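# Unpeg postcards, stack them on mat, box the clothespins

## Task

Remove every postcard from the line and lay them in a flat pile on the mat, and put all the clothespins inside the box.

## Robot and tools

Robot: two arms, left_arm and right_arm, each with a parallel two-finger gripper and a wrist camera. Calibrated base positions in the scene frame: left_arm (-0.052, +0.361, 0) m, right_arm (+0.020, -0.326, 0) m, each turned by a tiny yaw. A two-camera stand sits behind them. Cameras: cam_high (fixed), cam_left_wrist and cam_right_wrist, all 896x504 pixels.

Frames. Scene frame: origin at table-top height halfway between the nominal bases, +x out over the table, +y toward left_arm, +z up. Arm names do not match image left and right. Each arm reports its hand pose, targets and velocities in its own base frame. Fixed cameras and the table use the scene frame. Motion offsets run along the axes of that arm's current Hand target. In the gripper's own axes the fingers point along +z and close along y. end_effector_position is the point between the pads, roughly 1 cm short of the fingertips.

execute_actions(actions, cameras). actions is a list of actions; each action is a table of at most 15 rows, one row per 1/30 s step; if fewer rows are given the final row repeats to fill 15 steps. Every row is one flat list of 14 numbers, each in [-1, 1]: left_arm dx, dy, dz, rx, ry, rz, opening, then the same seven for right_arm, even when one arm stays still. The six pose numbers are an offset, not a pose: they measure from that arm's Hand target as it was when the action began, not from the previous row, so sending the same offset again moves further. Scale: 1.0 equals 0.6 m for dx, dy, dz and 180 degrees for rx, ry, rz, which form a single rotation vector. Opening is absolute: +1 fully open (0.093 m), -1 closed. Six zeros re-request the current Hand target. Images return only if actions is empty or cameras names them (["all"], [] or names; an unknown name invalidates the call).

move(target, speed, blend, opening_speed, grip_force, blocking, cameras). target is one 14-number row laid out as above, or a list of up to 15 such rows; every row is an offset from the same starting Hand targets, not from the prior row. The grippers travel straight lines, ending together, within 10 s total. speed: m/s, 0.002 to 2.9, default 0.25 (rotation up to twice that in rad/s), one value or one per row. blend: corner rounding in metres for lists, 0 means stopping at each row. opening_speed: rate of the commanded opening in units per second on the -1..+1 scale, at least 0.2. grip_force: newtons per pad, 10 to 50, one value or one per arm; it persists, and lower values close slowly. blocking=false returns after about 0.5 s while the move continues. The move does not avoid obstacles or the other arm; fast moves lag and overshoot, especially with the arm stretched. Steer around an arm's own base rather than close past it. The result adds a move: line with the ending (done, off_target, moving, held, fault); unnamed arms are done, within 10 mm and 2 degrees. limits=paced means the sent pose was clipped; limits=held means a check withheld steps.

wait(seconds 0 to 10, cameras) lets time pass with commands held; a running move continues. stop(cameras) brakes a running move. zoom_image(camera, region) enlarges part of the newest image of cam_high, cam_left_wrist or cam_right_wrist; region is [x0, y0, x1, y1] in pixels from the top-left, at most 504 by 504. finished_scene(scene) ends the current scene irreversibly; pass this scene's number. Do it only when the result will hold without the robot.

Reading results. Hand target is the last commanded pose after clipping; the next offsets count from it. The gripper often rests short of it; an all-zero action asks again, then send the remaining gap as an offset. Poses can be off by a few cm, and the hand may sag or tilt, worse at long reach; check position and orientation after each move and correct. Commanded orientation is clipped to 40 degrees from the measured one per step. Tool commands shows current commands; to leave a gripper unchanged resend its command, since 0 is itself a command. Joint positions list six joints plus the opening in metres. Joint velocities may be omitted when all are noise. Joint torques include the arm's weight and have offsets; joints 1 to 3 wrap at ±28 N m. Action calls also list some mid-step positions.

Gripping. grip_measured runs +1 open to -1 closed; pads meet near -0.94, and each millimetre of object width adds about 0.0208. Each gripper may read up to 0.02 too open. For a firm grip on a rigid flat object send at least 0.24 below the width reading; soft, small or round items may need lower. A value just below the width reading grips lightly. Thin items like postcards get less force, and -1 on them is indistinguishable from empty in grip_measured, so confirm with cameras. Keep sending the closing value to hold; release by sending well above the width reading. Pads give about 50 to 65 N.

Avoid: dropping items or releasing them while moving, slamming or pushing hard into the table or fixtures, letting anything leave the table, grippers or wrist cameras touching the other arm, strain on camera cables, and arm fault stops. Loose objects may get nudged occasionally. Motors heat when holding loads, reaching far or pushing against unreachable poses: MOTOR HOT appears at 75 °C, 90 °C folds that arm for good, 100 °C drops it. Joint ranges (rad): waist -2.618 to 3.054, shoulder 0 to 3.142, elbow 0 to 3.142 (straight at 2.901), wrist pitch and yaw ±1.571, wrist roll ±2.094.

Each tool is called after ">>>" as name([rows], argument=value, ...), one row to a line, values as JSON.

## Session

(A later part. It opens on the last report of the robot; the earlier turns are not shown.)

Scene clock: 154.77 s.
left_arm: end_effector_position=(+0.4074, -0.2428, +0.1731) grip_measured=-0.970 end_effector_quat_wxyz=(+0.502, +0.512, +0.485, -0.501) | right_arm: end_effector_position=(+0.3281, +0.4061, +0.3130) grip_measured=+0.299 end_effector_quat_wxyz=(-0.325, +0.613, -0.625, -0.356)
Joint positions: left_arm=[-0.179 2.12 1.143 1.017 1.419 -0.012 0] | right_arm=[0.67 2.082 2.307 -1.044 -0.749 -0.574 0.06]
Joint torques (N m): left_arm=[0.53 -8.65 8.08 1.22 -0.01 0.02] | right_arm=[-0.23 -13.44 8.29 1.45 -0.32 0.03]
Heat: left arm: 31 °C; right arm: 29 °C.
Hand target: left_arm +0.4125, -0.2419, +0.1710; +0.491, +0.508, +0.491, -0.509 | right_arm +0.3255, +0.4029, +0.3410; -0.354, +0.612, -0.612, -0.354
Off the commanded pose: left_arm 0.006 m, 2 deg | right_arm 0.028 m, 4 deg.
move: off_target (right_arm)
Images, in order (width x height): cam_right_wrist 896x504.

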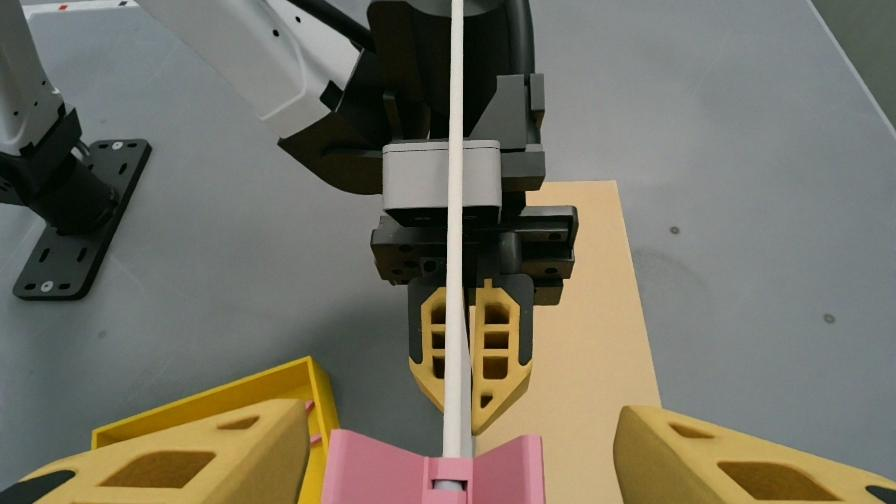

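>>> move(target=[0,0,0,0,0,0,-1, -0.0173,0.0033,-0.01,0,0,0,0.3], speed=0.1, cameras=["cam_right_wrist"])

Scene clock: 156.13 s.
left_arm: end_effector_position=(+0.4074, -0.2428, +0.1731) grip_measured=-0.970 end_effector_quat_wxyz=(+0.502, +0.512, +0.485, -0.501) | right_arm: end_effector_position=(+0.3229, +0.4018, +0.3416) grip_measured=+0.299 end_effector_quat_wxyz=(-0.340, +0.613, -0.618, -0.355)
Joint positions: left_arm=[-0.179 2.12 1.143 1.017 1.419 -0.012 0] | right_arm=[0.67 2.094 2.436 -1.125 -0.748 -0.57 0.06]
Joint torques (N m): left_arm=[0.54 -8.66 8.09 1.22 -0.01 0.03] | right_arm=[-0.13 -10.18 7.94 1.46 -0.23 0.05]
Heat: left arm: 31 °C; right arm: 29 °C.
Hand target: left_arm +0.4125, -0.2419, +0.1710; +0.491, +0.508, +0.491, -0.509 | right_arm +0.3234, +0.4029, +0.3530; -0.354, +0.612, -0.612, -0.354
Off the commanded pose: left_arm 0.006 m, 2 deg | right_arm 0.011 m, 2 deg.
move: off_target (right_arm)
Images, in order (width x height): cam_right_wrist 896x504.

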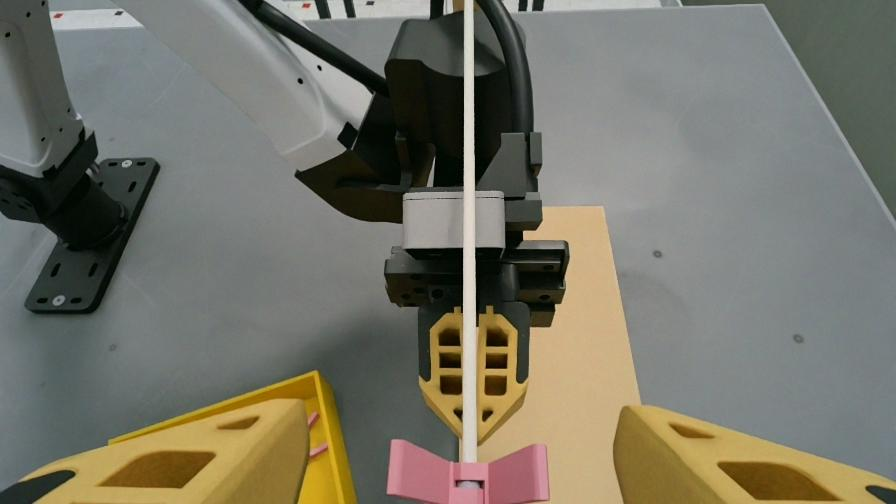

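>>> move([
  [0,0,0,0,0,0,-1, -0.0144,0,-0.0083,0,0,0,0.3],
  [0,0,0,0,0,0,-1, -0.0058,0,-0.0033,0,0,0,0.3],
], speed=0.1, cameras=["cam_right_wrist"])

Scene clock: 158.40 s.
left_arm: end_effector_position=(+0.4074, -0.2428, +0.1731) grip_measured=-0.970 end_effector_quat_wxyz=(+0.502, +0.512, +0.485, -0.501) | right_arm: end_effector_position=(+0.3270, +0.4048, +0.3396) grip_measured=+0.299 end_effector_quat_wxyz=(-0.332, +0.612, -0.624, -0.355)
Joint positions: left_arm=[-0.179 2.12 1.143 1.017 1.419 -0.012 0] | right_arm=[0.67 2.156 2.543 -1.188 -0.747 -0.568 0.06]
Joint torques (N m): left_arm=[0.53 -8.65 8.09 1.22 -0.01 0.02] | right_arm=[-0.08 -13.72 4.37 1.57 -0.28 -0.01]
Heat: left arm: 31 °C; right arm: 29 °C.
Hand target: left_arm +0.4125, -0.2419, +0.1710; +0.491, +0.508, +0.491, -0.509 | right_arm +0.3235, +0.4029, +0.3571; -0.354, +0.613, -0.612, -0.354
Off the commanded pose: left_arm 0.006 m, 2 deg | right_arm 0.018 m, 3 deg.
move: off_target (right_arm)
Images, in order (width x height): cam_right_wrist 896x504.

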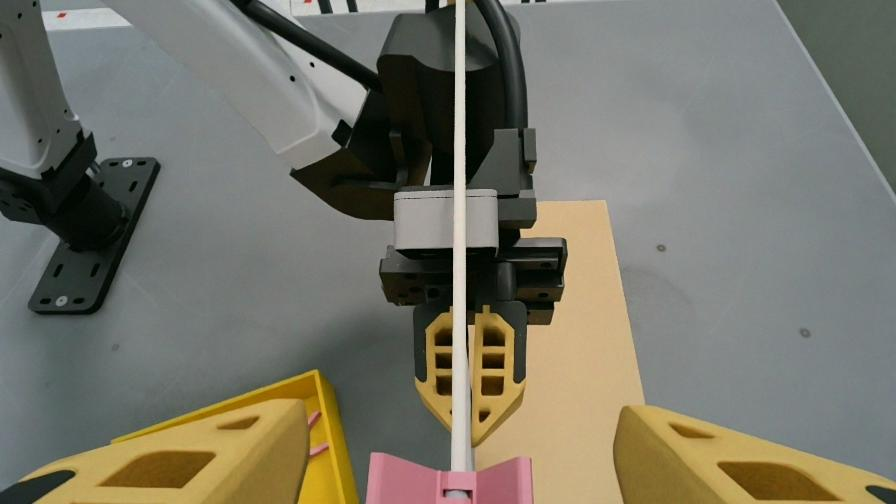

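>>> move(target=[0,0,0,0,0,0,-1, 0,0,0,0,0,0,-1], speed=0.1, opening_speed=1.2, cameras=["cam_right_wrist","cam_left_wrist"])

Scene clock: 159.90 s.
left_arm: end_effector_position=(+0.4074, -0.2428, +0.1731) grip_measured=-0.970 end_effector_quat_wxyz=(+0.502, +0.512, +0.485, -0.501) | right_arm: end_effector_position=(+0.3273, +0.4051, +0.3400) grip_measured=-0.987 end_effector_quat_wxyz=(-0.333, +0.612, -0.623, -0.355)
Joint positions: left_arm=[-0.179 2.12 1.143 1.017 1.419 -0.012 0] | right_arm=[0.67 2.156 2.543 -1.185 -0.747 -0.568 0]
Joint torques (N m): left_arm=[0.54 -8.64 8.08 1.22 -0.01 0.02] | right_arm=[-0.34 -13.75 4.45 1.58 -0.29 0.01]
Heat: left arm: 31 °C; right arm: 29 °C.
Hand target: left_arm +0.4126, -0.2419, +0.1710; +0.491, +0.508, +0.491, -0.509 | right_arm +0.3235, +0.4029, +0.3571; -0.354, +0.613, -0.612, -0.354
Off the commanded pose: left_arm 0.006 m, 2 deg | right_arm 0.018 m, 3 deg.
move: off_target (right_arm)
Images, in order (width x height): cam_left_wrist 896x504, cam_right_wrist 896x504.

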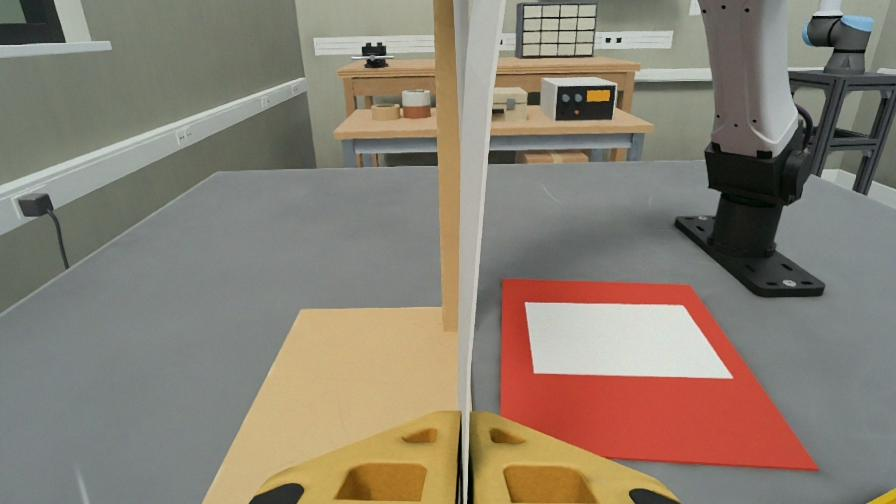

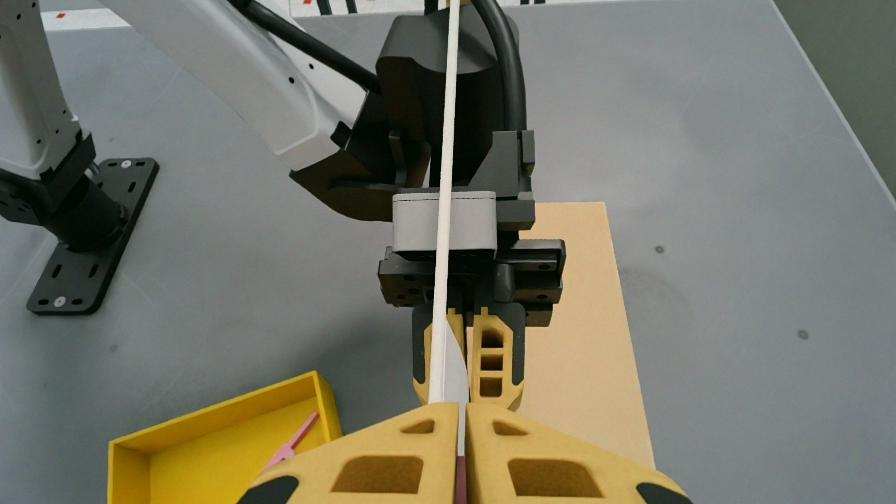

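>>> move([
  [0,0,0,0,0,0,-1, 0,0,0,0,0,0,0.3],
  [0,0,0,0,0,0,-1, 0.0231,-0.0017,0.0133,0,0,0,0.3],
], speed=0.1, cameras=["cam_right_wrist"])

Scene clock: 162.30 s.
left_arm: end_effector_position=(+0.4073, -0.2428, +0.1731) grip_measured=-0.970 end_effector_quat_wxyz=(+0.502, +0.512, +0.485, -0.501) | right_arm: end_effector_position=(+0.3289, +0.4064, +0.3181) grip_measured=+0.299 end_effector_quat_wxyz=(-0.327, +0.612, -0.627, -0.356)
Joint positions: left_arm=[-0.179 2.12 1.143 1.017 1.419 -0.012 0] | right_arm=[0.67 2.096 2.351 -1.068 -0.747 -0.568 0.06]
Joint torques (N m): left_arm=[0.53 -8.65 8.09 1.22 -0.01 0.03] | right_arm=[-0.2 -14.48 4.79 1.56 -0.25 -0.01]
Heat: left arm: 31 °C; right arm: 29 °C.
Hand target: left_arm +0.4125, -0.2419, +0.1710; +0.491, +0.508, +0.491, -0.509 | right_arm +0.3245, +0.4029, +0.3411; -0.354, +0.613, -0.612, -0.354
Off the commanded pose: left_arm 0.006 m, 2 deg | right_arm 0.024 m, 4 deg.
move: off_target (right_arm)
Images, in order (width x height): cam_right_wrist 896x504.

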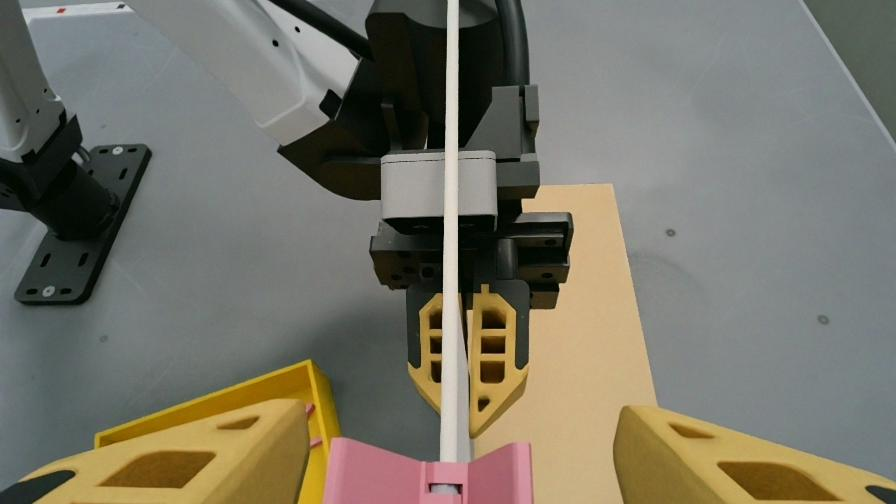

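>>> move(target=[0,0,0,0,0,0,-1, 0,0.005,0,0,0,0,-1], speed=0.1, opening_speed=1.2, cameras=["cam_right_wrist","cam_left_wrist"])

Scene clock: 163.97 s.
left_arm: end_effector_position=(+0.4073, -0.2428, +0.1730) grip_measured=-0.970 end_effector_quat_wxyz=(+0.502, +0.512, +0.485, -0.501) | right_arm: end_effector_position=(+0.3277, +0.4053, +0.3181) grip_measured=-0.768 end_effector_quat_wxyz=(-0.328, +0.612, -0.626, -0.356)
Joint positions: left_arm=[-0.179 2.12 1.143 1.016 1.419 -0.012 0] | right_arm=[0.67 2.082 2.326 -1.055 -0.746 -0.568 0.008]
Joint torques (N m): left_arm=[0.55 -8.66 8.1 1.23 -0.01 0.02] | right_arm=[0.06 -14.93 4.83 1.61 -0.27 0.04]
Motor temperatures (°C): left_arm=[22 31 30 29 20 20 20] | right_arm=[19 30 29 28 21 21 19]
Heat: left arm: 31 °C; right arm: 30 °C.
Hand target: left_arm +0.4126, -0.2419, +0.1711; +0.491, +0.508, +0.491, -0.509 | right_arm +0.3215, +0.4029, +0.3411; -0.354, +0.613, -0.612, -0.354
Off the commanded pose: left_arm 0.006 m, 2 deg | right_arm 0.024 m, 3 deg.
move: off_target (right_arm)
Images, in order (width x height): cam_left_wrist 896x504, cam_right_wrist 896x504.

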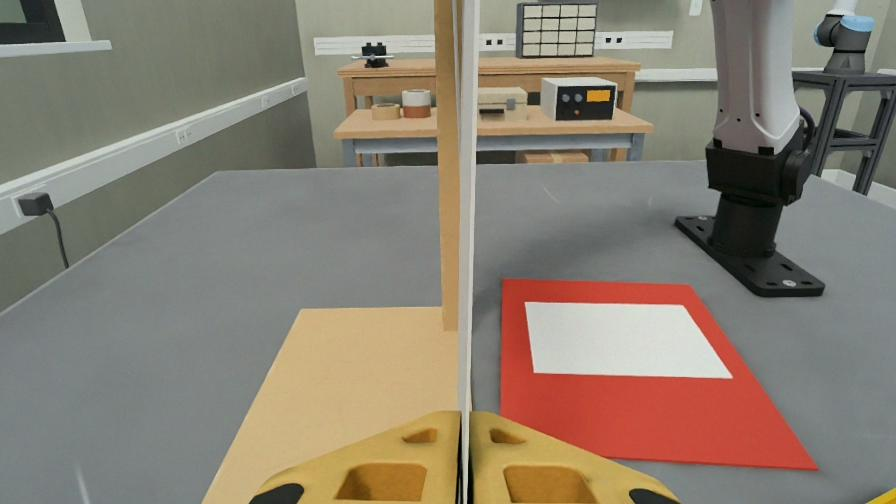

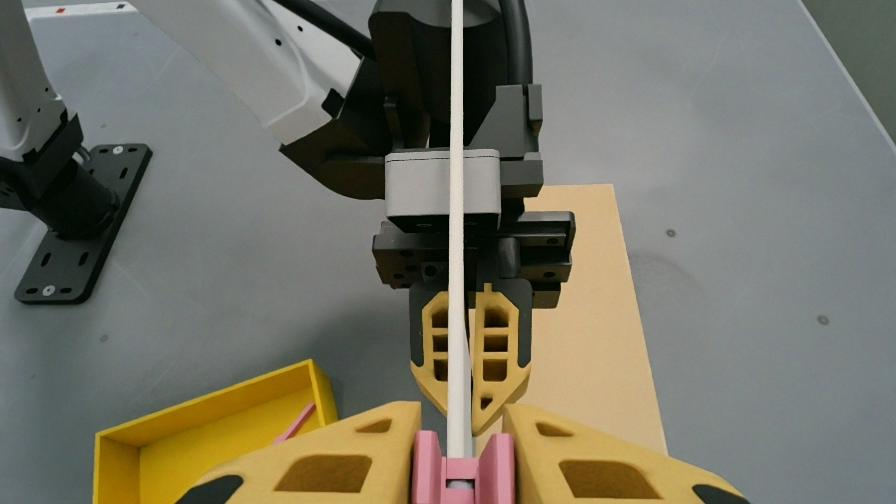

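>>> move([
  [0,0,0,0,0,0,-1, -0.035,0,-0.0395,0,0,0,-1],
  [0,0,0,0,0,0,-1, -0.0188,0,-0.184,0,0,0,-1],
], speed=0.12, blend=[0.01,0], cameras=["all"])

Scene clock: 166.20 s.
left_arm: end_effector_position=(+0.4073, -0.2428, +0.1730) grip_measured=-0.970 end_effector_quat_wxyz=(+0.502, +0.512, +0.485, -0.501) | right_arm: end_effector_position=(+0.3246, +0.3121, +0.3963) grip_measured=-0.784 end_effector_quat_wxyz=(-0.354, +0.598, -0.628, -0.352)
Joint positions: left_arm=[-0.179 2.12 1.143 1.016 1.419 -0.012 0] | right_arm=[0.479 2.147 2.84 -1.569 -0.857 -0.714 0.008]
Joint torques (N m): left_arm=[0.55 -8.68 8.08 1.23 -0.01 0.03] | right_arm=[-0.23 -9.17 6.15 1.3 -0.52 -0.1]
Heat: left arm: 31 °C; right arm: 30 °C.
Hand target: left_arm +0.4126, -0.2419, +0.1711; +0.491, +0.508, +0.491, -0.509 | right_arm +0.3215, +0.3129, +0.4059; -0.354, +0.612, -0.612, -0.354
Off the commanded pose: left_arm 0.006 m, 2 deg | right_arm 0.010 m, 2 deg.
elbow stopped short (right arm): the move would have taken joint 3 (elbow) straighter than the controller allows.
move: done

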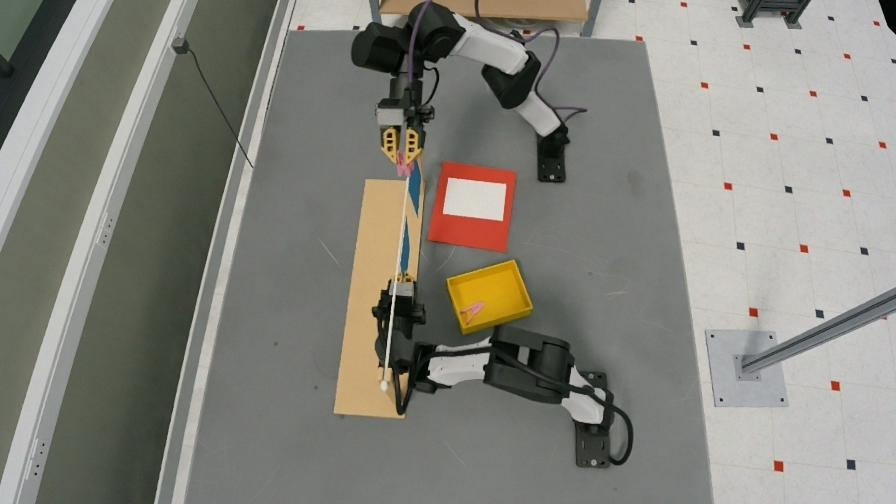

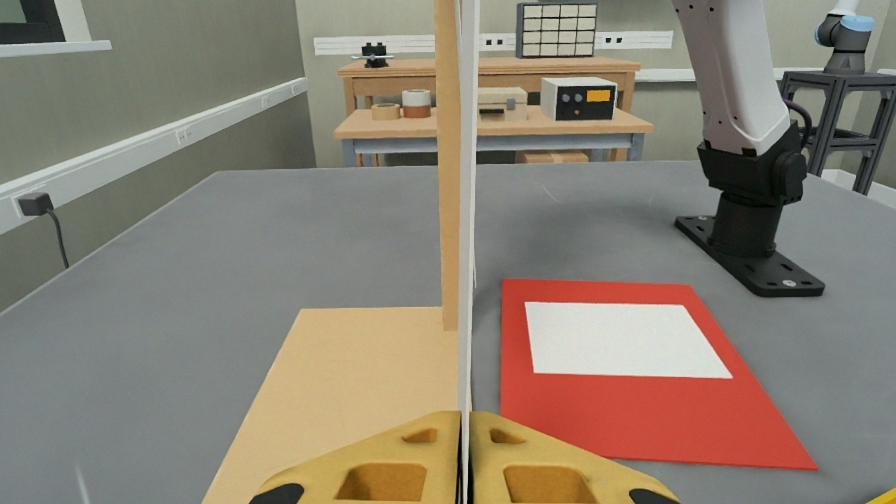

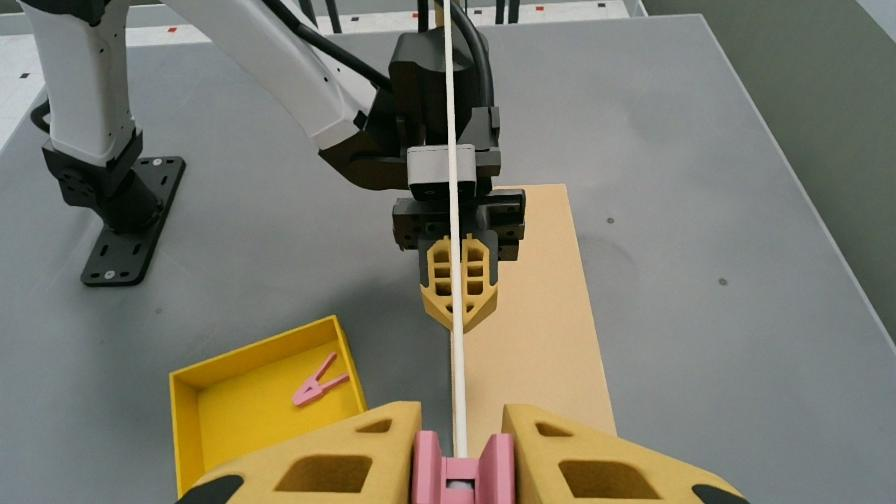

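>>> move([
  [-0.0167,-0.1498,0.0053,0,0,0,-1, 0.1052,0.2608,0.1512,0,0,0,-1],
  [-0.2148,-0.1458,-0.2313,0.035,0.2195,0.4498,-1, 0.3512,0.2608,0.4183,0,0,0,-1],
], speed=[0.3,0.35], blend=[0.02,0], cameras=["all"])

Scene clock: 172.70 s.
left_arm: end_effector_position=(+0.3331, -0.0985, +0.2840) grip_measured=-0.970 end_effector_quat_wxyz=(+0.561, +0.770, +0.271, +0.134) | right_arm: end_effector_position=(+0.1647, +0.4206, +0.0931) grip_measured=-0.784 end_effector_quat_wxyz=(-0.341, +0.617, -0.618, -0.348)
Joint positions: left_arm=[0.14 1.271 1.12 -0.552 1.028 2.094 0] | right_arm=[1.031 1.723 0.848 0.25 -0.46 -0.3 0.008]
Joint torques (N m): left_arm=[-0.43 -6.16 9.61 1.41 0.27 0.14] | right_arm=[0.25 -7.51 4.83 2.06 -0.07 0.08]
Heat: left arm: 31 °C; right arm: 30 °C.
Hand target: left_arm +0.3299, -0.1001, +0.2997; +0.493, +0.853, +0.150, +0.087 | right_arm +0.1650, +0.4250, +0.0980; -0.354, +0.613, -0.612, -0.354
Off the commanded pose: left_arm 0.016 m, 19 deg | right_arm 0.007 m, 2 deg.
joint sent to its limit (left arm) — joint 6 (wrist roll), upper limit. The joint targets are off in orientation, not in position.
move: off_target (left_arm)

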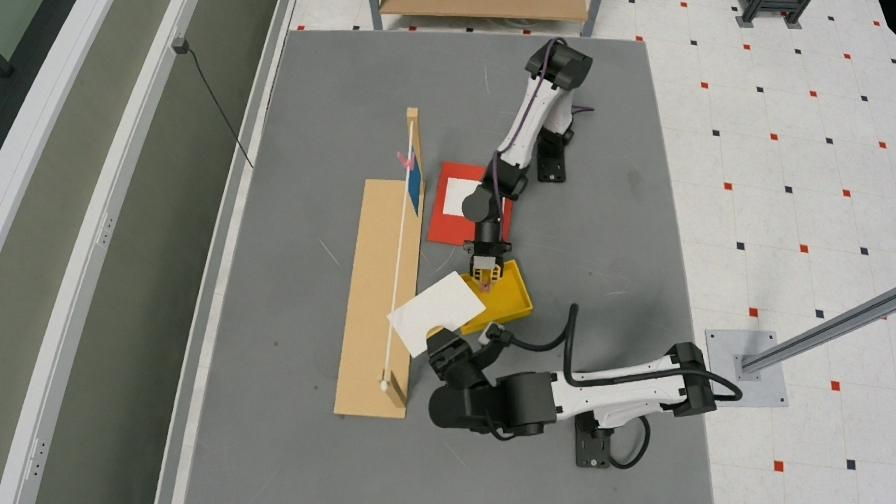

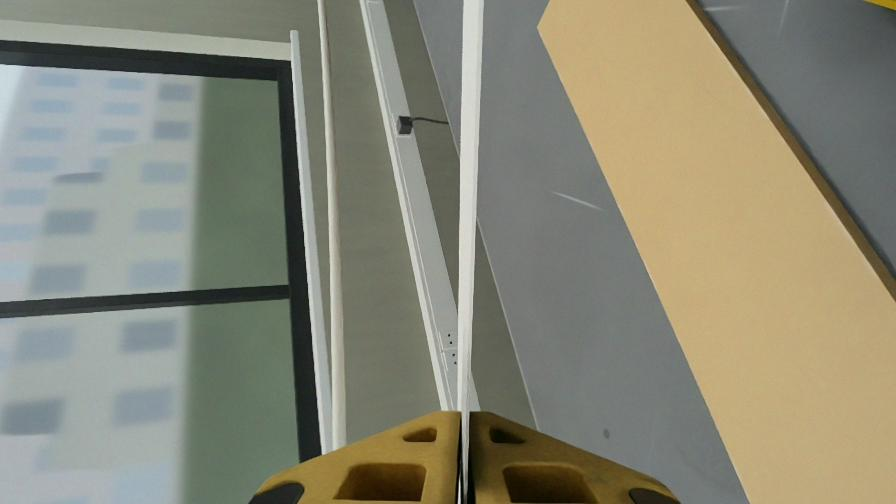

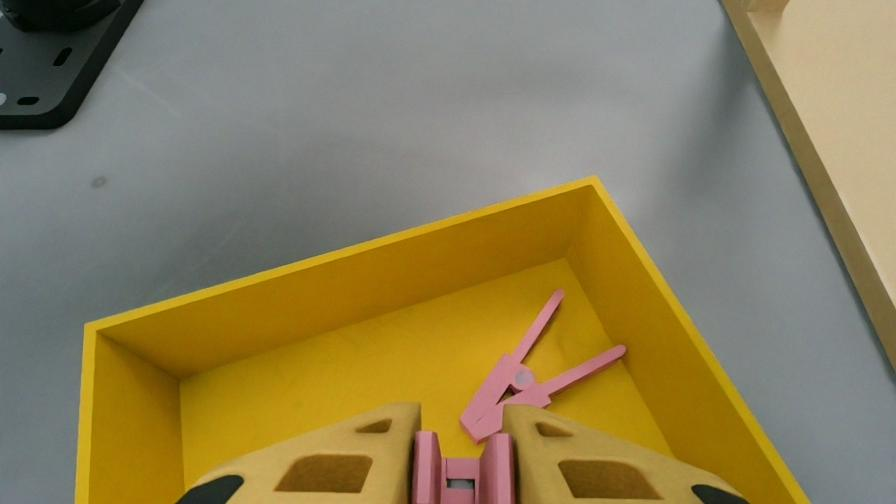

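>>> move([
  [0,0,0,0,0,0,-1, 0.026,0,0.015,0,0,0,-1],
  [0,0,0,0,0,0,-1, 0.026,0,0.015,0,0,0,0.1],
  [0,0,0,0,0,0,-1, -0.202,0,-0.1167,0,0,0,0.1],
  [0,0,0,0,0,0,-1, 0.1127,-0.1417,-0.8683,0.3699,0.1841,0.0326,0.1],
], speed=[0.15,0.2,0.3,0.6], blend=[0,0,0.04,0], cameras=["cam_high"])

Scene clock: 177.67 s.
left_arm: end_effector_position=(+0.3331, -0.0985, +0.2839) grip_measured=-0.970 end_effector_quat_wxyz=(+0.561, +0.770, +0.271, +0.133) | right_arm: end_effector_position=(+0.2453, -0.0596, +0.2836) grip_measured=+0.099 end_effector_quat_wxyz=(+0.413, -0.355, +0.818, -0.184)
Joint positions: left_arm=[0.14 1.271 1.12 -0.552 1.027 2.094 0] | right_arm=[-0.489 0.845 1.098 -0.943 -0.381 -1.126 0.05]
Joint torques (N m): left_arm=[-0.42 -6.28 9.4 1.42 0.26 0.13] | right_arm=[-0.62 -0.21 7.91 1.8 -0.27 -0.16]
Heat: left arm: 31 °C; right arm: 29 °C.
Hand target: left_arm +0.3297, -0.1007, +0.2995; +0.564, +0.771, +0.257, +0.147 (not the last commanded pose) | right_arm +0.2504, -0.0600, +0.2996; +0.431, -0.362, +0.803, -0.198
Off the commanded pose: left_arm 0.016 m, 19 deg | right_arm 0.017 m, 3 deg.
move: off_target (left_arm, right_arm)
Images, in order (width x height): cam_high 896x504.

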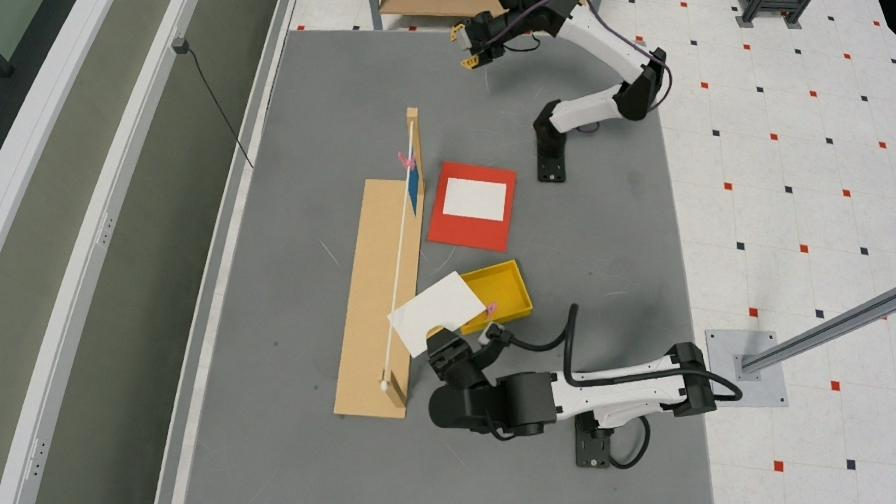

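>>> move([
  [-0.1503,-0.0125,0.149,0.0673,-0.1934,0.1088,-1, 0,0,0,0,0,0,0.1],
  [-0.3427,-0.1447,0.5763,0.0673,-0.1934,0.1088,-1, 0,0,0,0,0,0,0.1],
  [-0.366,-0.2342,0.6535,0.0673,-0.1934,0.1088,-1, 0,0,0,0,0,0,0.1],
], speed=[0.4,0.35,0.15], blend=[0.04,0.02,0], cameras=["cam_high","cam_left_wrist"])

>>> zoom_image(camera="cam_high", region=[400, 140, 540, 280])

Scene clock: 182.10 s.
left_arm: end_effector_position=(+0.3145, -0.4952, +0.0528) grip_measured=-0.970 end_effector_quat_wxyz=(+0.491, +0.870, -0.040, -0.029) | right_arm: end_effector_position=(+0.2453, -0.0595, +0.2837) grip_measured=+0.099 end_effector_quat_wxyz=(+0.413, -0.355, +0.818, -0.184)
Joint positions: left_arm=[-0.818 2.335 1.625 -0.034 0.705 2.095 0] | right_arm=[-0.489 0.845 1.098 -0.943 -0.382 -1.127 0.05]
Joint torques (N m): left_arm=[-0.24 -10.77 8.99 1.92 0.19 0] | right_arm=[-0.73 -0.2 7.91 1.74 -0.34 -0.08]
Heat: left arm: 32 °C; right arm: 29 °C.
Hand target: left_arm +0.3193, -0.5028, +0.0550; +0.499, +0.865, -0.041, -0.023 | right_arm +0.2504, -0.0600, +0.2996; +0.431, -0.362, +0.803, -0.198
Off the commanded pose: left_arm 0.009 m, 1 deg | right_arm 0.017 m, 3 deg.
move: off_target (right_arm)
Images, in order (width x height): cam_high 896x504, cam_left_wrist 896x504.

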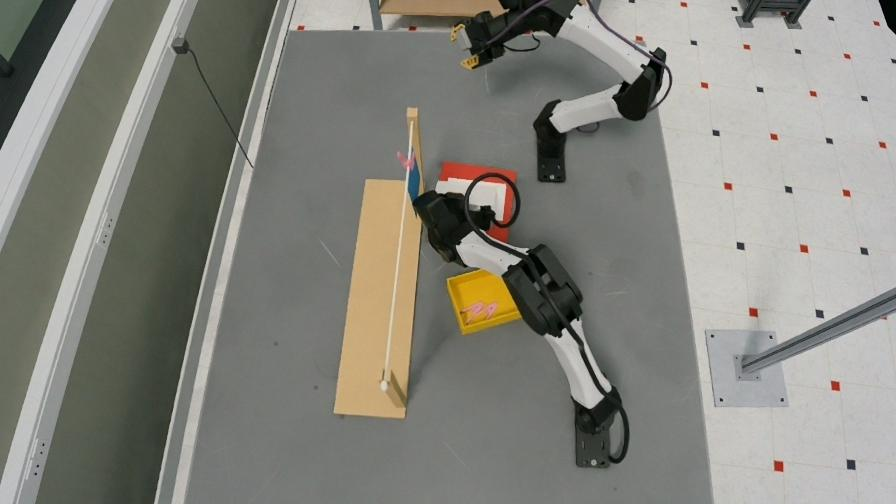

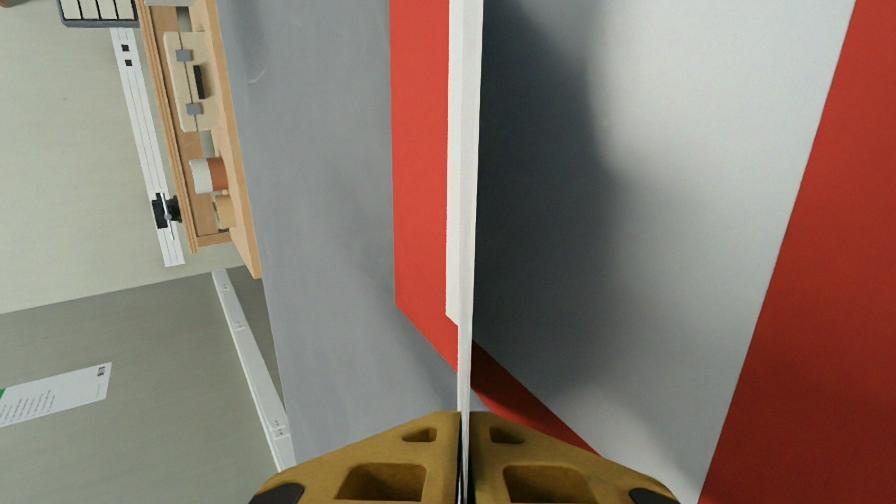

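Scaled by 3.600 from the camera's 896x504 image, which has a finer 1280x720 frame.

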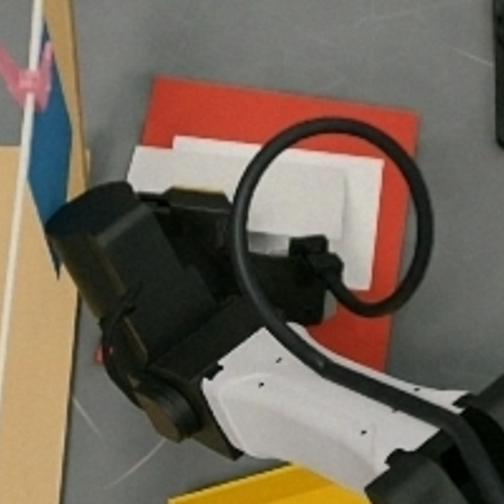

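>>> move([
  [-0.0435,0.0003,0.0007,0,0,0,-1, 0,0,0,0,0,0,0.1],
  [-0.0435,-0.0142,0.009,0,0,0,-1, 0,0,0,0,0,0,0.1],
  [-0.0435,-0.0142,0.009,0,0,0,-0.4, 0,0,0,0,0,0,0.1],
  [-0.044,-0.056,-0.0537,0,0,0,-0.4, 0,0,0,0,0,0,0.1],
  [-0.0455,0.1273,-0.1788,0,0,0,-0.4, 0,0,0,0,0,0,0.1],
], speed=[0.12,0.1,0.1,0.12,0.25], blend=[0.003,0,0,0.005,0], opening_speed=0.8, cameras=["cam_high","cam_left_wrist"])

>>> zoom_image(camera="cam_high", region=[400, 140, 540, 280])

Scene clock: 186.40 s.
left_arm: end_effector_position=(+0.2968, -0.4464, +0.1580) grip_measured=-0.402 end_effector_quat_wxyz=(+0.493, +0.869, -0.023, -0.026) | right_arm: end_effector_position=(+0.2453, -0.0595, +0.2837) grip_measured=+0.099 end_effector_quat_wxyz=(+0.413, -0.355, +0.818, -0.184)
Joint positions: left_arm=[-0.775 2.009 1.537 -0.278 0.719 2.095 0.026] | right_arm=[-0.489 0.845 1.098 -0.943 -0.382 -1.127 0.05]
Joint torques (N m): left_arm=[0.53 -12.27 8.65 1.52 0.35 0.14] | right_arm=[-0.84 -0.03 7.88 1.79 -0.32 -0.14]
Heat: left arm: 32 °C; right arm: 30 °C.
Hand target: left_arm +0.2970, -0.4459, +0.1747; +0.499, +0.865, -0.041, -0.023 | right_arm +0.2504, -0.0600, +0.2996; +0.431, -0.362, +0.803, -0.198
Off the commanded pose: left_arm 0.017 m, 2 deg | right_arm 0.017 m, 3 deg.
joint sent to its limit (left arm) — joint 6 (wrist roll), upper limit. The joint targets still meet the commanded pose.
move: off_target (left_arm, right_arm)
Images, in order (width x height): cam_high 896x504, cam_left_wrist 896x504.

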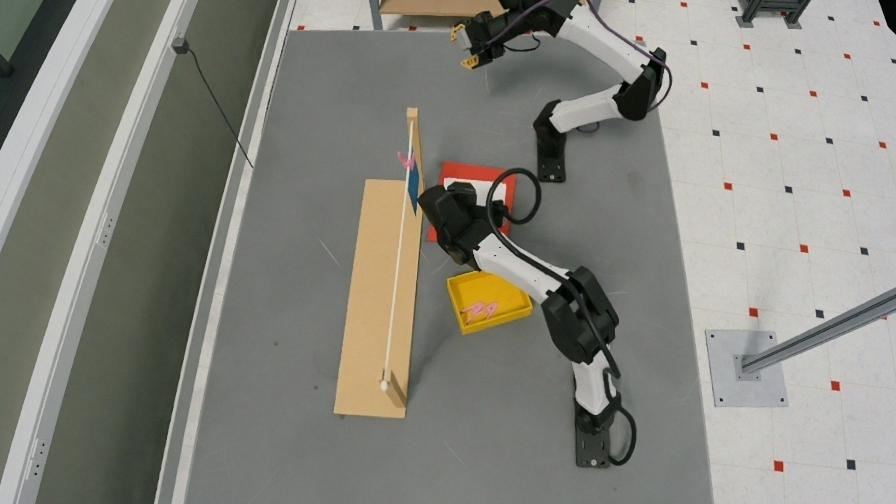

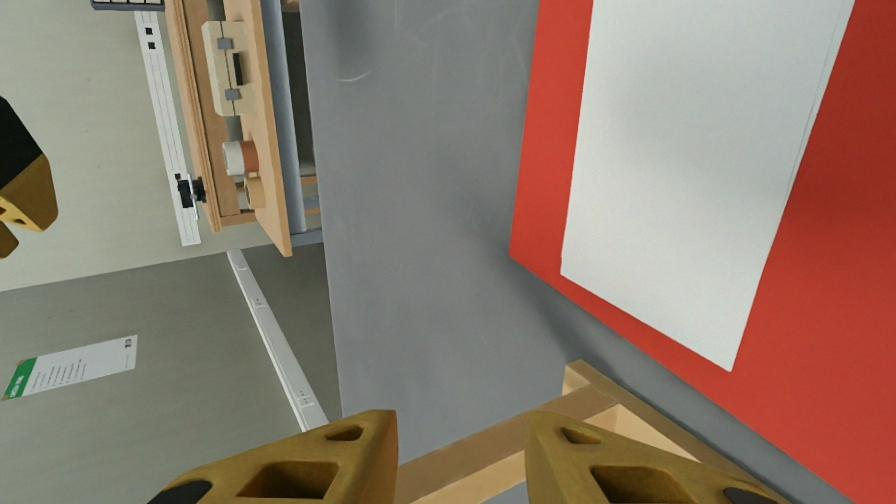

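Scaled by 3.600 from the camera's 896x504 image, which has a finer 1280x720 frame.

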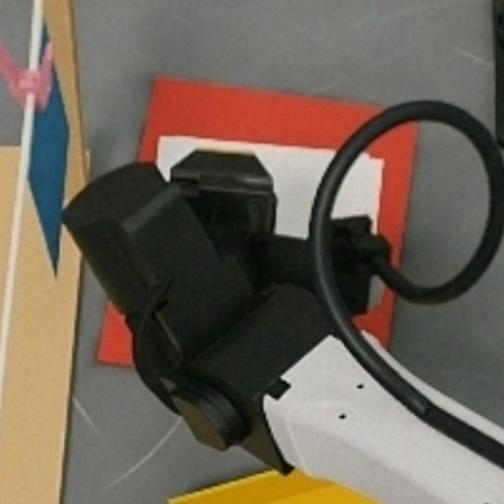

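>>> move(target=[-0.0276,-0.0473,-0.1648,-0.3452,0.0945,-0.5268,1, 0,0,0,0,0,0,0.1], speed=0.6, cameras=["cam_high","cam_left_wrist"])

Scene clock: 189.43 s.
left_arm: end_effector_position=(+0.2912, -0.3478, +0.1917) grip_measured=+1.000 end_effector_quat_wxyz=(+0.648, +0.280, +0.654, -0.271) | right_arm: end_effector_position=(+0.2453, -0.0595, +0.2837) grip_measured=+0.099 end_effector_quat_wxyz=(+0.413, -0.355, +0.818, -0.184)
Joint positions: left_arm=[-0.917 1.637 0.59 1.035 -0.117 0.006 0.093] | right_arm=[-0.489 0.845 1.098 -0.943 -0.382 -1.127 0.05]
Joint torques (N m): left_arm=[-0.38 -8.91 5.74 2.14 -0.23 0.1] | right_arm=[-0.69 -0.36 8.08 1.79 -0.31 -0.15]
Heat: left arm: 32 °C; right arm: 30 °C.
Hand target: left_arm +0.2900, -0.3449, +0.1997; +0.653, +0.271, +0.653, -0.271 | right_arm +0.2504, -0.0600, +0.2996; +0.431, -0.362, +0.803, -0.198
Off the commanded pose: left_arm 0.009 m, 1 deg | right_arm 0.017 m, 3 deg.
move: off_target (right_arm)
Images, in order (width x height): cam_high 896x504, cam_left_wrist 896x504.

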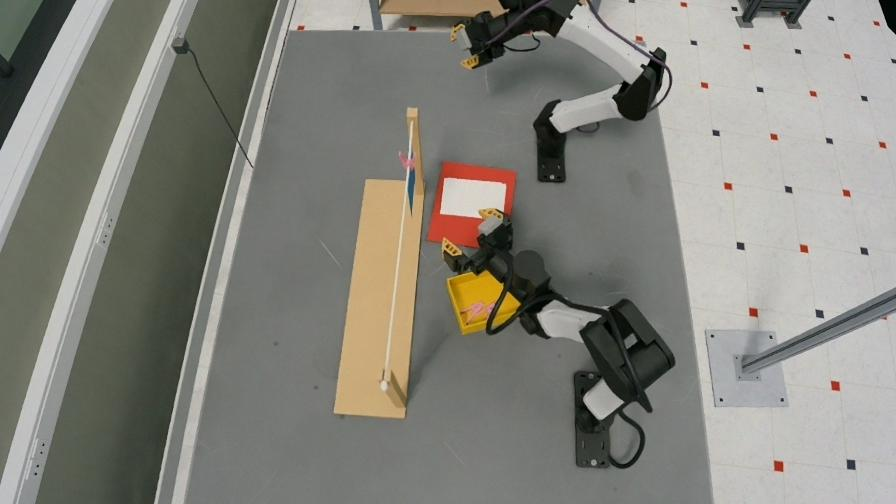

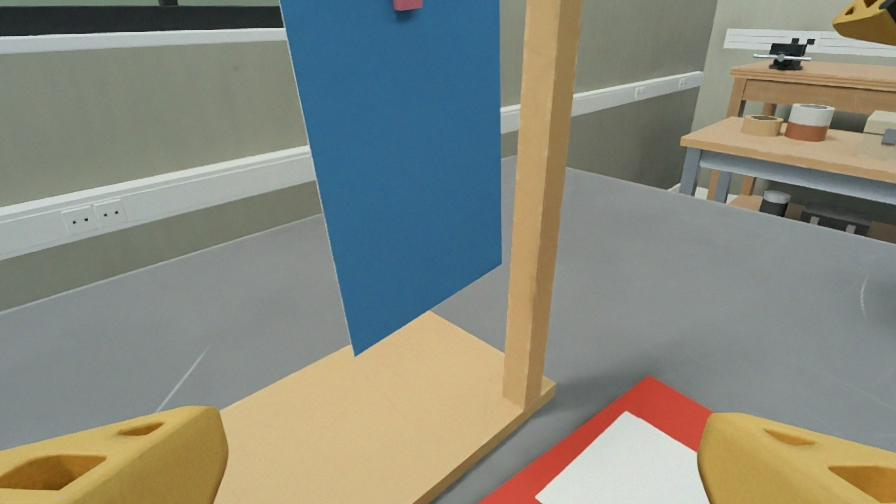

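>>> move([
  [0.0433,0.0837,0.178,0,0,0,1, 0,0,0,0,0,0,0.3],
  [0.0467,0.0547,0.2152,0.2333,0,0,1, 0,0,0,0,0,0,0.3],
], speed=[0.25,0.35], blend=[0.005,0], cameras=["cam_left_wrist"])

Scene clock: 193.93 s.
left_arm: end_effector_position=(+0.4002, -0.4109, +0.1727) grip_measured=+1.000 end_effector_quat_wxyz=(+0.513, +0.485, +0.515, -0.486) | right_arm: end_effector_position=(+0.2453, -0.0595, +0.2837) grip_measured=+0.298 end_effector_quat_wxyz=(+0.413, -0.355, +0.818, -0.184)
Joint positions: left_arm=[-0.556 2.233 1.361 0.871 0.957 -0.002 0.093] | right_arm=[-0.489 0.845 1.098 -0.943 -0.382 -1.127 0.06]
Joint torques (N m): left_arm=[0.28 -9.95 8.75 1.81 -0.02 0.15] | right_arm=[-0.83 -0.39 8.06 1.79 -0.3 -0.12]
Heat: left arm: 32 °C; right arm: 31 °C.
Hand target: left_arm +0.4045, -0.4132, +0.1717; +0.512, +0.487, +0.513, -0.487 | right_arm +0.2504, -0.0600, +0.2996; +0.431, -0.362, +0.803, -0.198
Off the commanded pose: left_arm 0.005 m, 0 deg | right_arm 0.017 m, 3 deg.
move: off_target (right_arm); blend cut to 0 m at target 1
Images, in order (width x height): cam_left_wrist 896x504.

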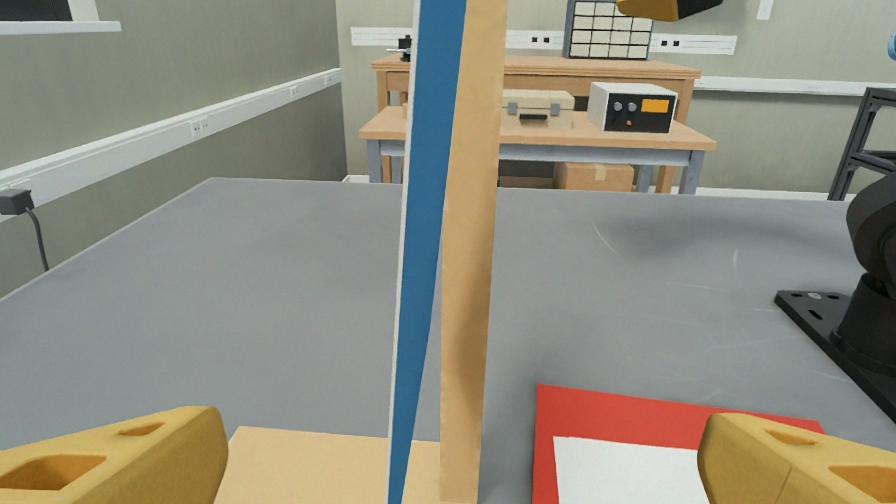

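>>> move([
  [0,0.0117,0,0,0,0,1, 0,0,0,0,0,0,0.3],
  [0,0.0117,0,0,0,0,-1, 0,0,0,0,0,0,0.3],
  [-0.0072,0.0517,0,0,0,0.0833,-1, -0.1766,0.0551,-0.0304,-0.1101,-0.0919,-0.078,0.3],
  [-0.0258,0.0967,0,0,0,0.1667,-1, -0.3532,0.1102,-0.0608,-0.2203,-0.1838,-0.156,0.3],
], speed=[0.2,0.2,0.3,0.3], blend=[0,0,0.02,0], opening_speed=1.5, cameras=["all"])

Scene clock: 200.17 s.
left_arm: end_effector_position=(+0.4576, -0.4098, +0.1884) grip_measured=-0.970 end_effector_quat_wxyz=(+0.620, +0.600, +0.375, -0.340) | right_arm: end_effector_position=(+0.2723, +0.1383, +0.3846) grip_measured=+0.299 end_effector_quat_wxyz=(-0.417, +0.695, -0.579, -0.092)
Joint positions: left_arm=[-0.495 2.364 1.672 0.691 1.019 0.511 0] | right_arm=[0.107 1.469 2.006 -1.519 -0.7 -1.425 0.06]
Joint torques (N m): left_arm=[0.54 -11.11 9.35 1.75 0 0.23] | right_arm=[0.17 -3.71 6.89 1.17 -0.55 -0.14]
Heat: left arm: 33 °C; right arm: 31 °C.
Hand target: left_arm +0.4624, -0.4102, +0.1873; +0.621, +0.603, +0.369, -0.338 | right_arm +0.2704, +0.1430, +0.3944; -0.431, +0.701, -0.561, -0.093
Off the commanded pose: left_arm 0.005 m, 1 deg | right_arm 0.011 m, 3 deg.
move: off_target (right_arm)

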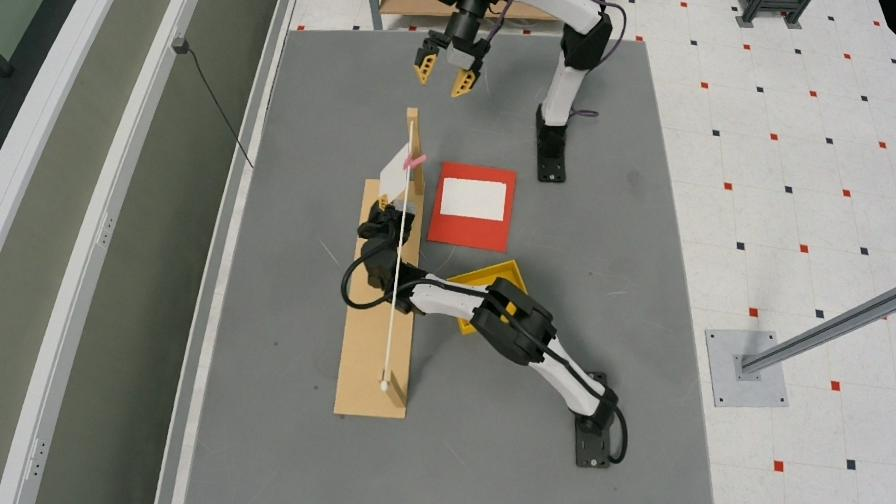

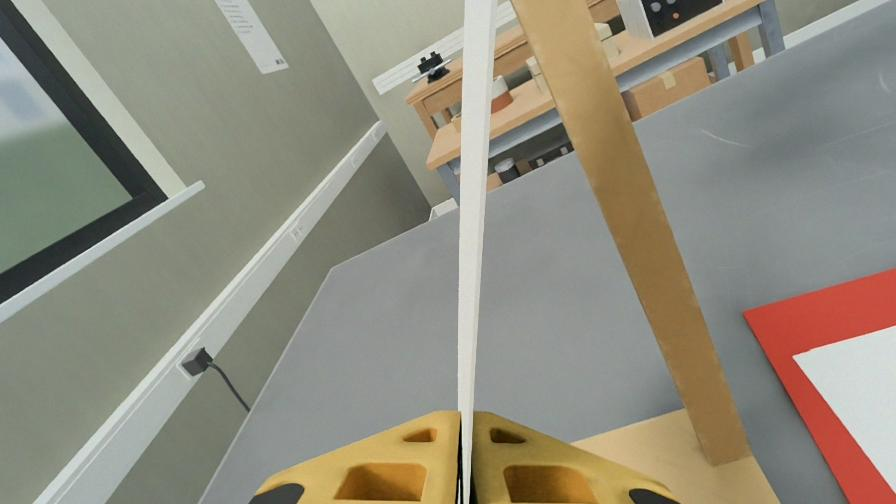

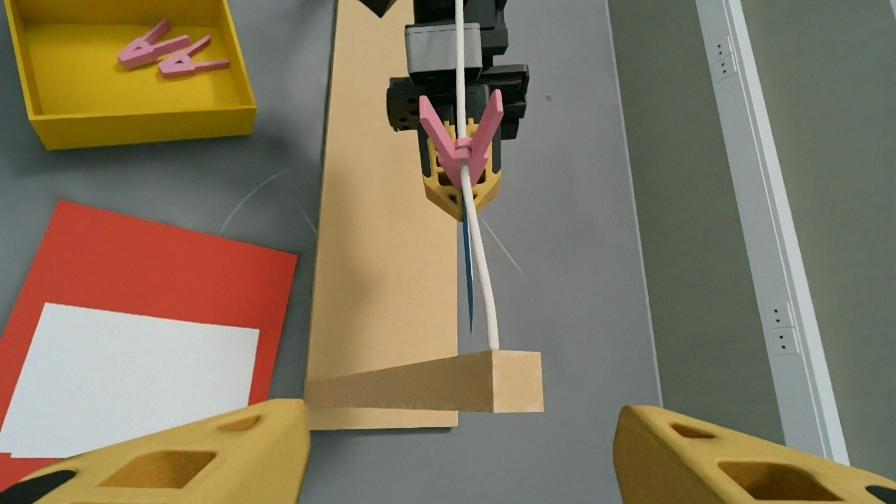

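>>> move(target=[0,0,0,0,0,0,-1, -0.0445,-0.0125,0.2382,0,0,0,0.3], speed=0.2, cameras=["cam_right_wrist"])

Scene clock: 202.77 s.
left_arm: end_effector_position=(+0.4575, -0.4098, +0.1884) grip_measured=-0.970 end_effector_quat_wxyz=(+0.620, +0.600, +0.375, -0.340) | right_arm: end_effector_position=(+0.3163, +0.2609, +0.3228) grip_measured=+0.299 end_effector_quat_wxyz=(-0.421, +0.705, -0.563, -0.095)
Joint positions: left_arm=[-0.495 2.364 1.672 0.691 1.02 0.511 0] | right_arm=[0.505 1.544 1.726 -0.961 -0.465 -1.093 0.06]
Joint torques (N m): left_arm=[0.54 -11.12 9.36 1.74 -0.01 0.22] | right_arm=[-0.05 -6.9 5.16 1.65 -0.15 0.11]
Heat: left arm: 33 °C; right arm: 31 °C.
Hand target: left_arm +0.4624, -0.4102, +0.1873; +0.621, +0.603, +0.369, -0.338 | right_arm +0.3180, +0.2630, +0.3271; -0.431, +0.701, -0.561, -0.093
Off the commanded pose: left_arm 0.005 m, 1 deg | right_arm 0.005 m, 1 deg.
move: done
Images, in order (width x height): cam_right_wrist 896x504.

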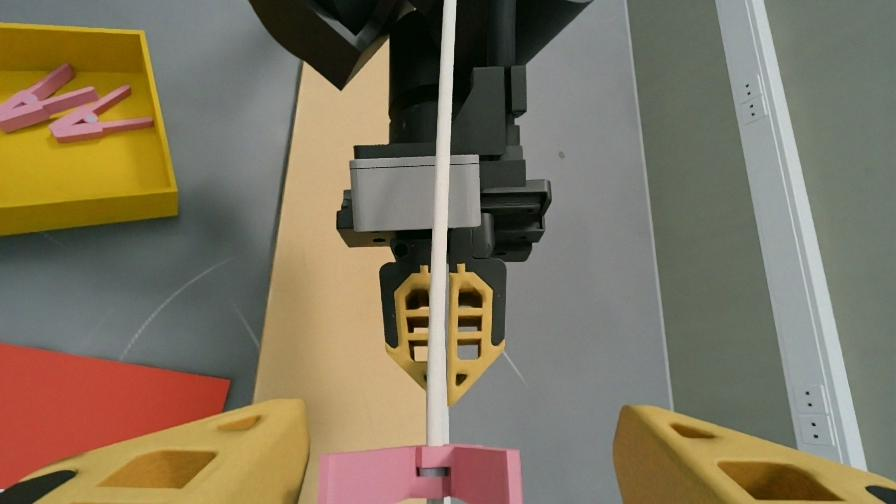

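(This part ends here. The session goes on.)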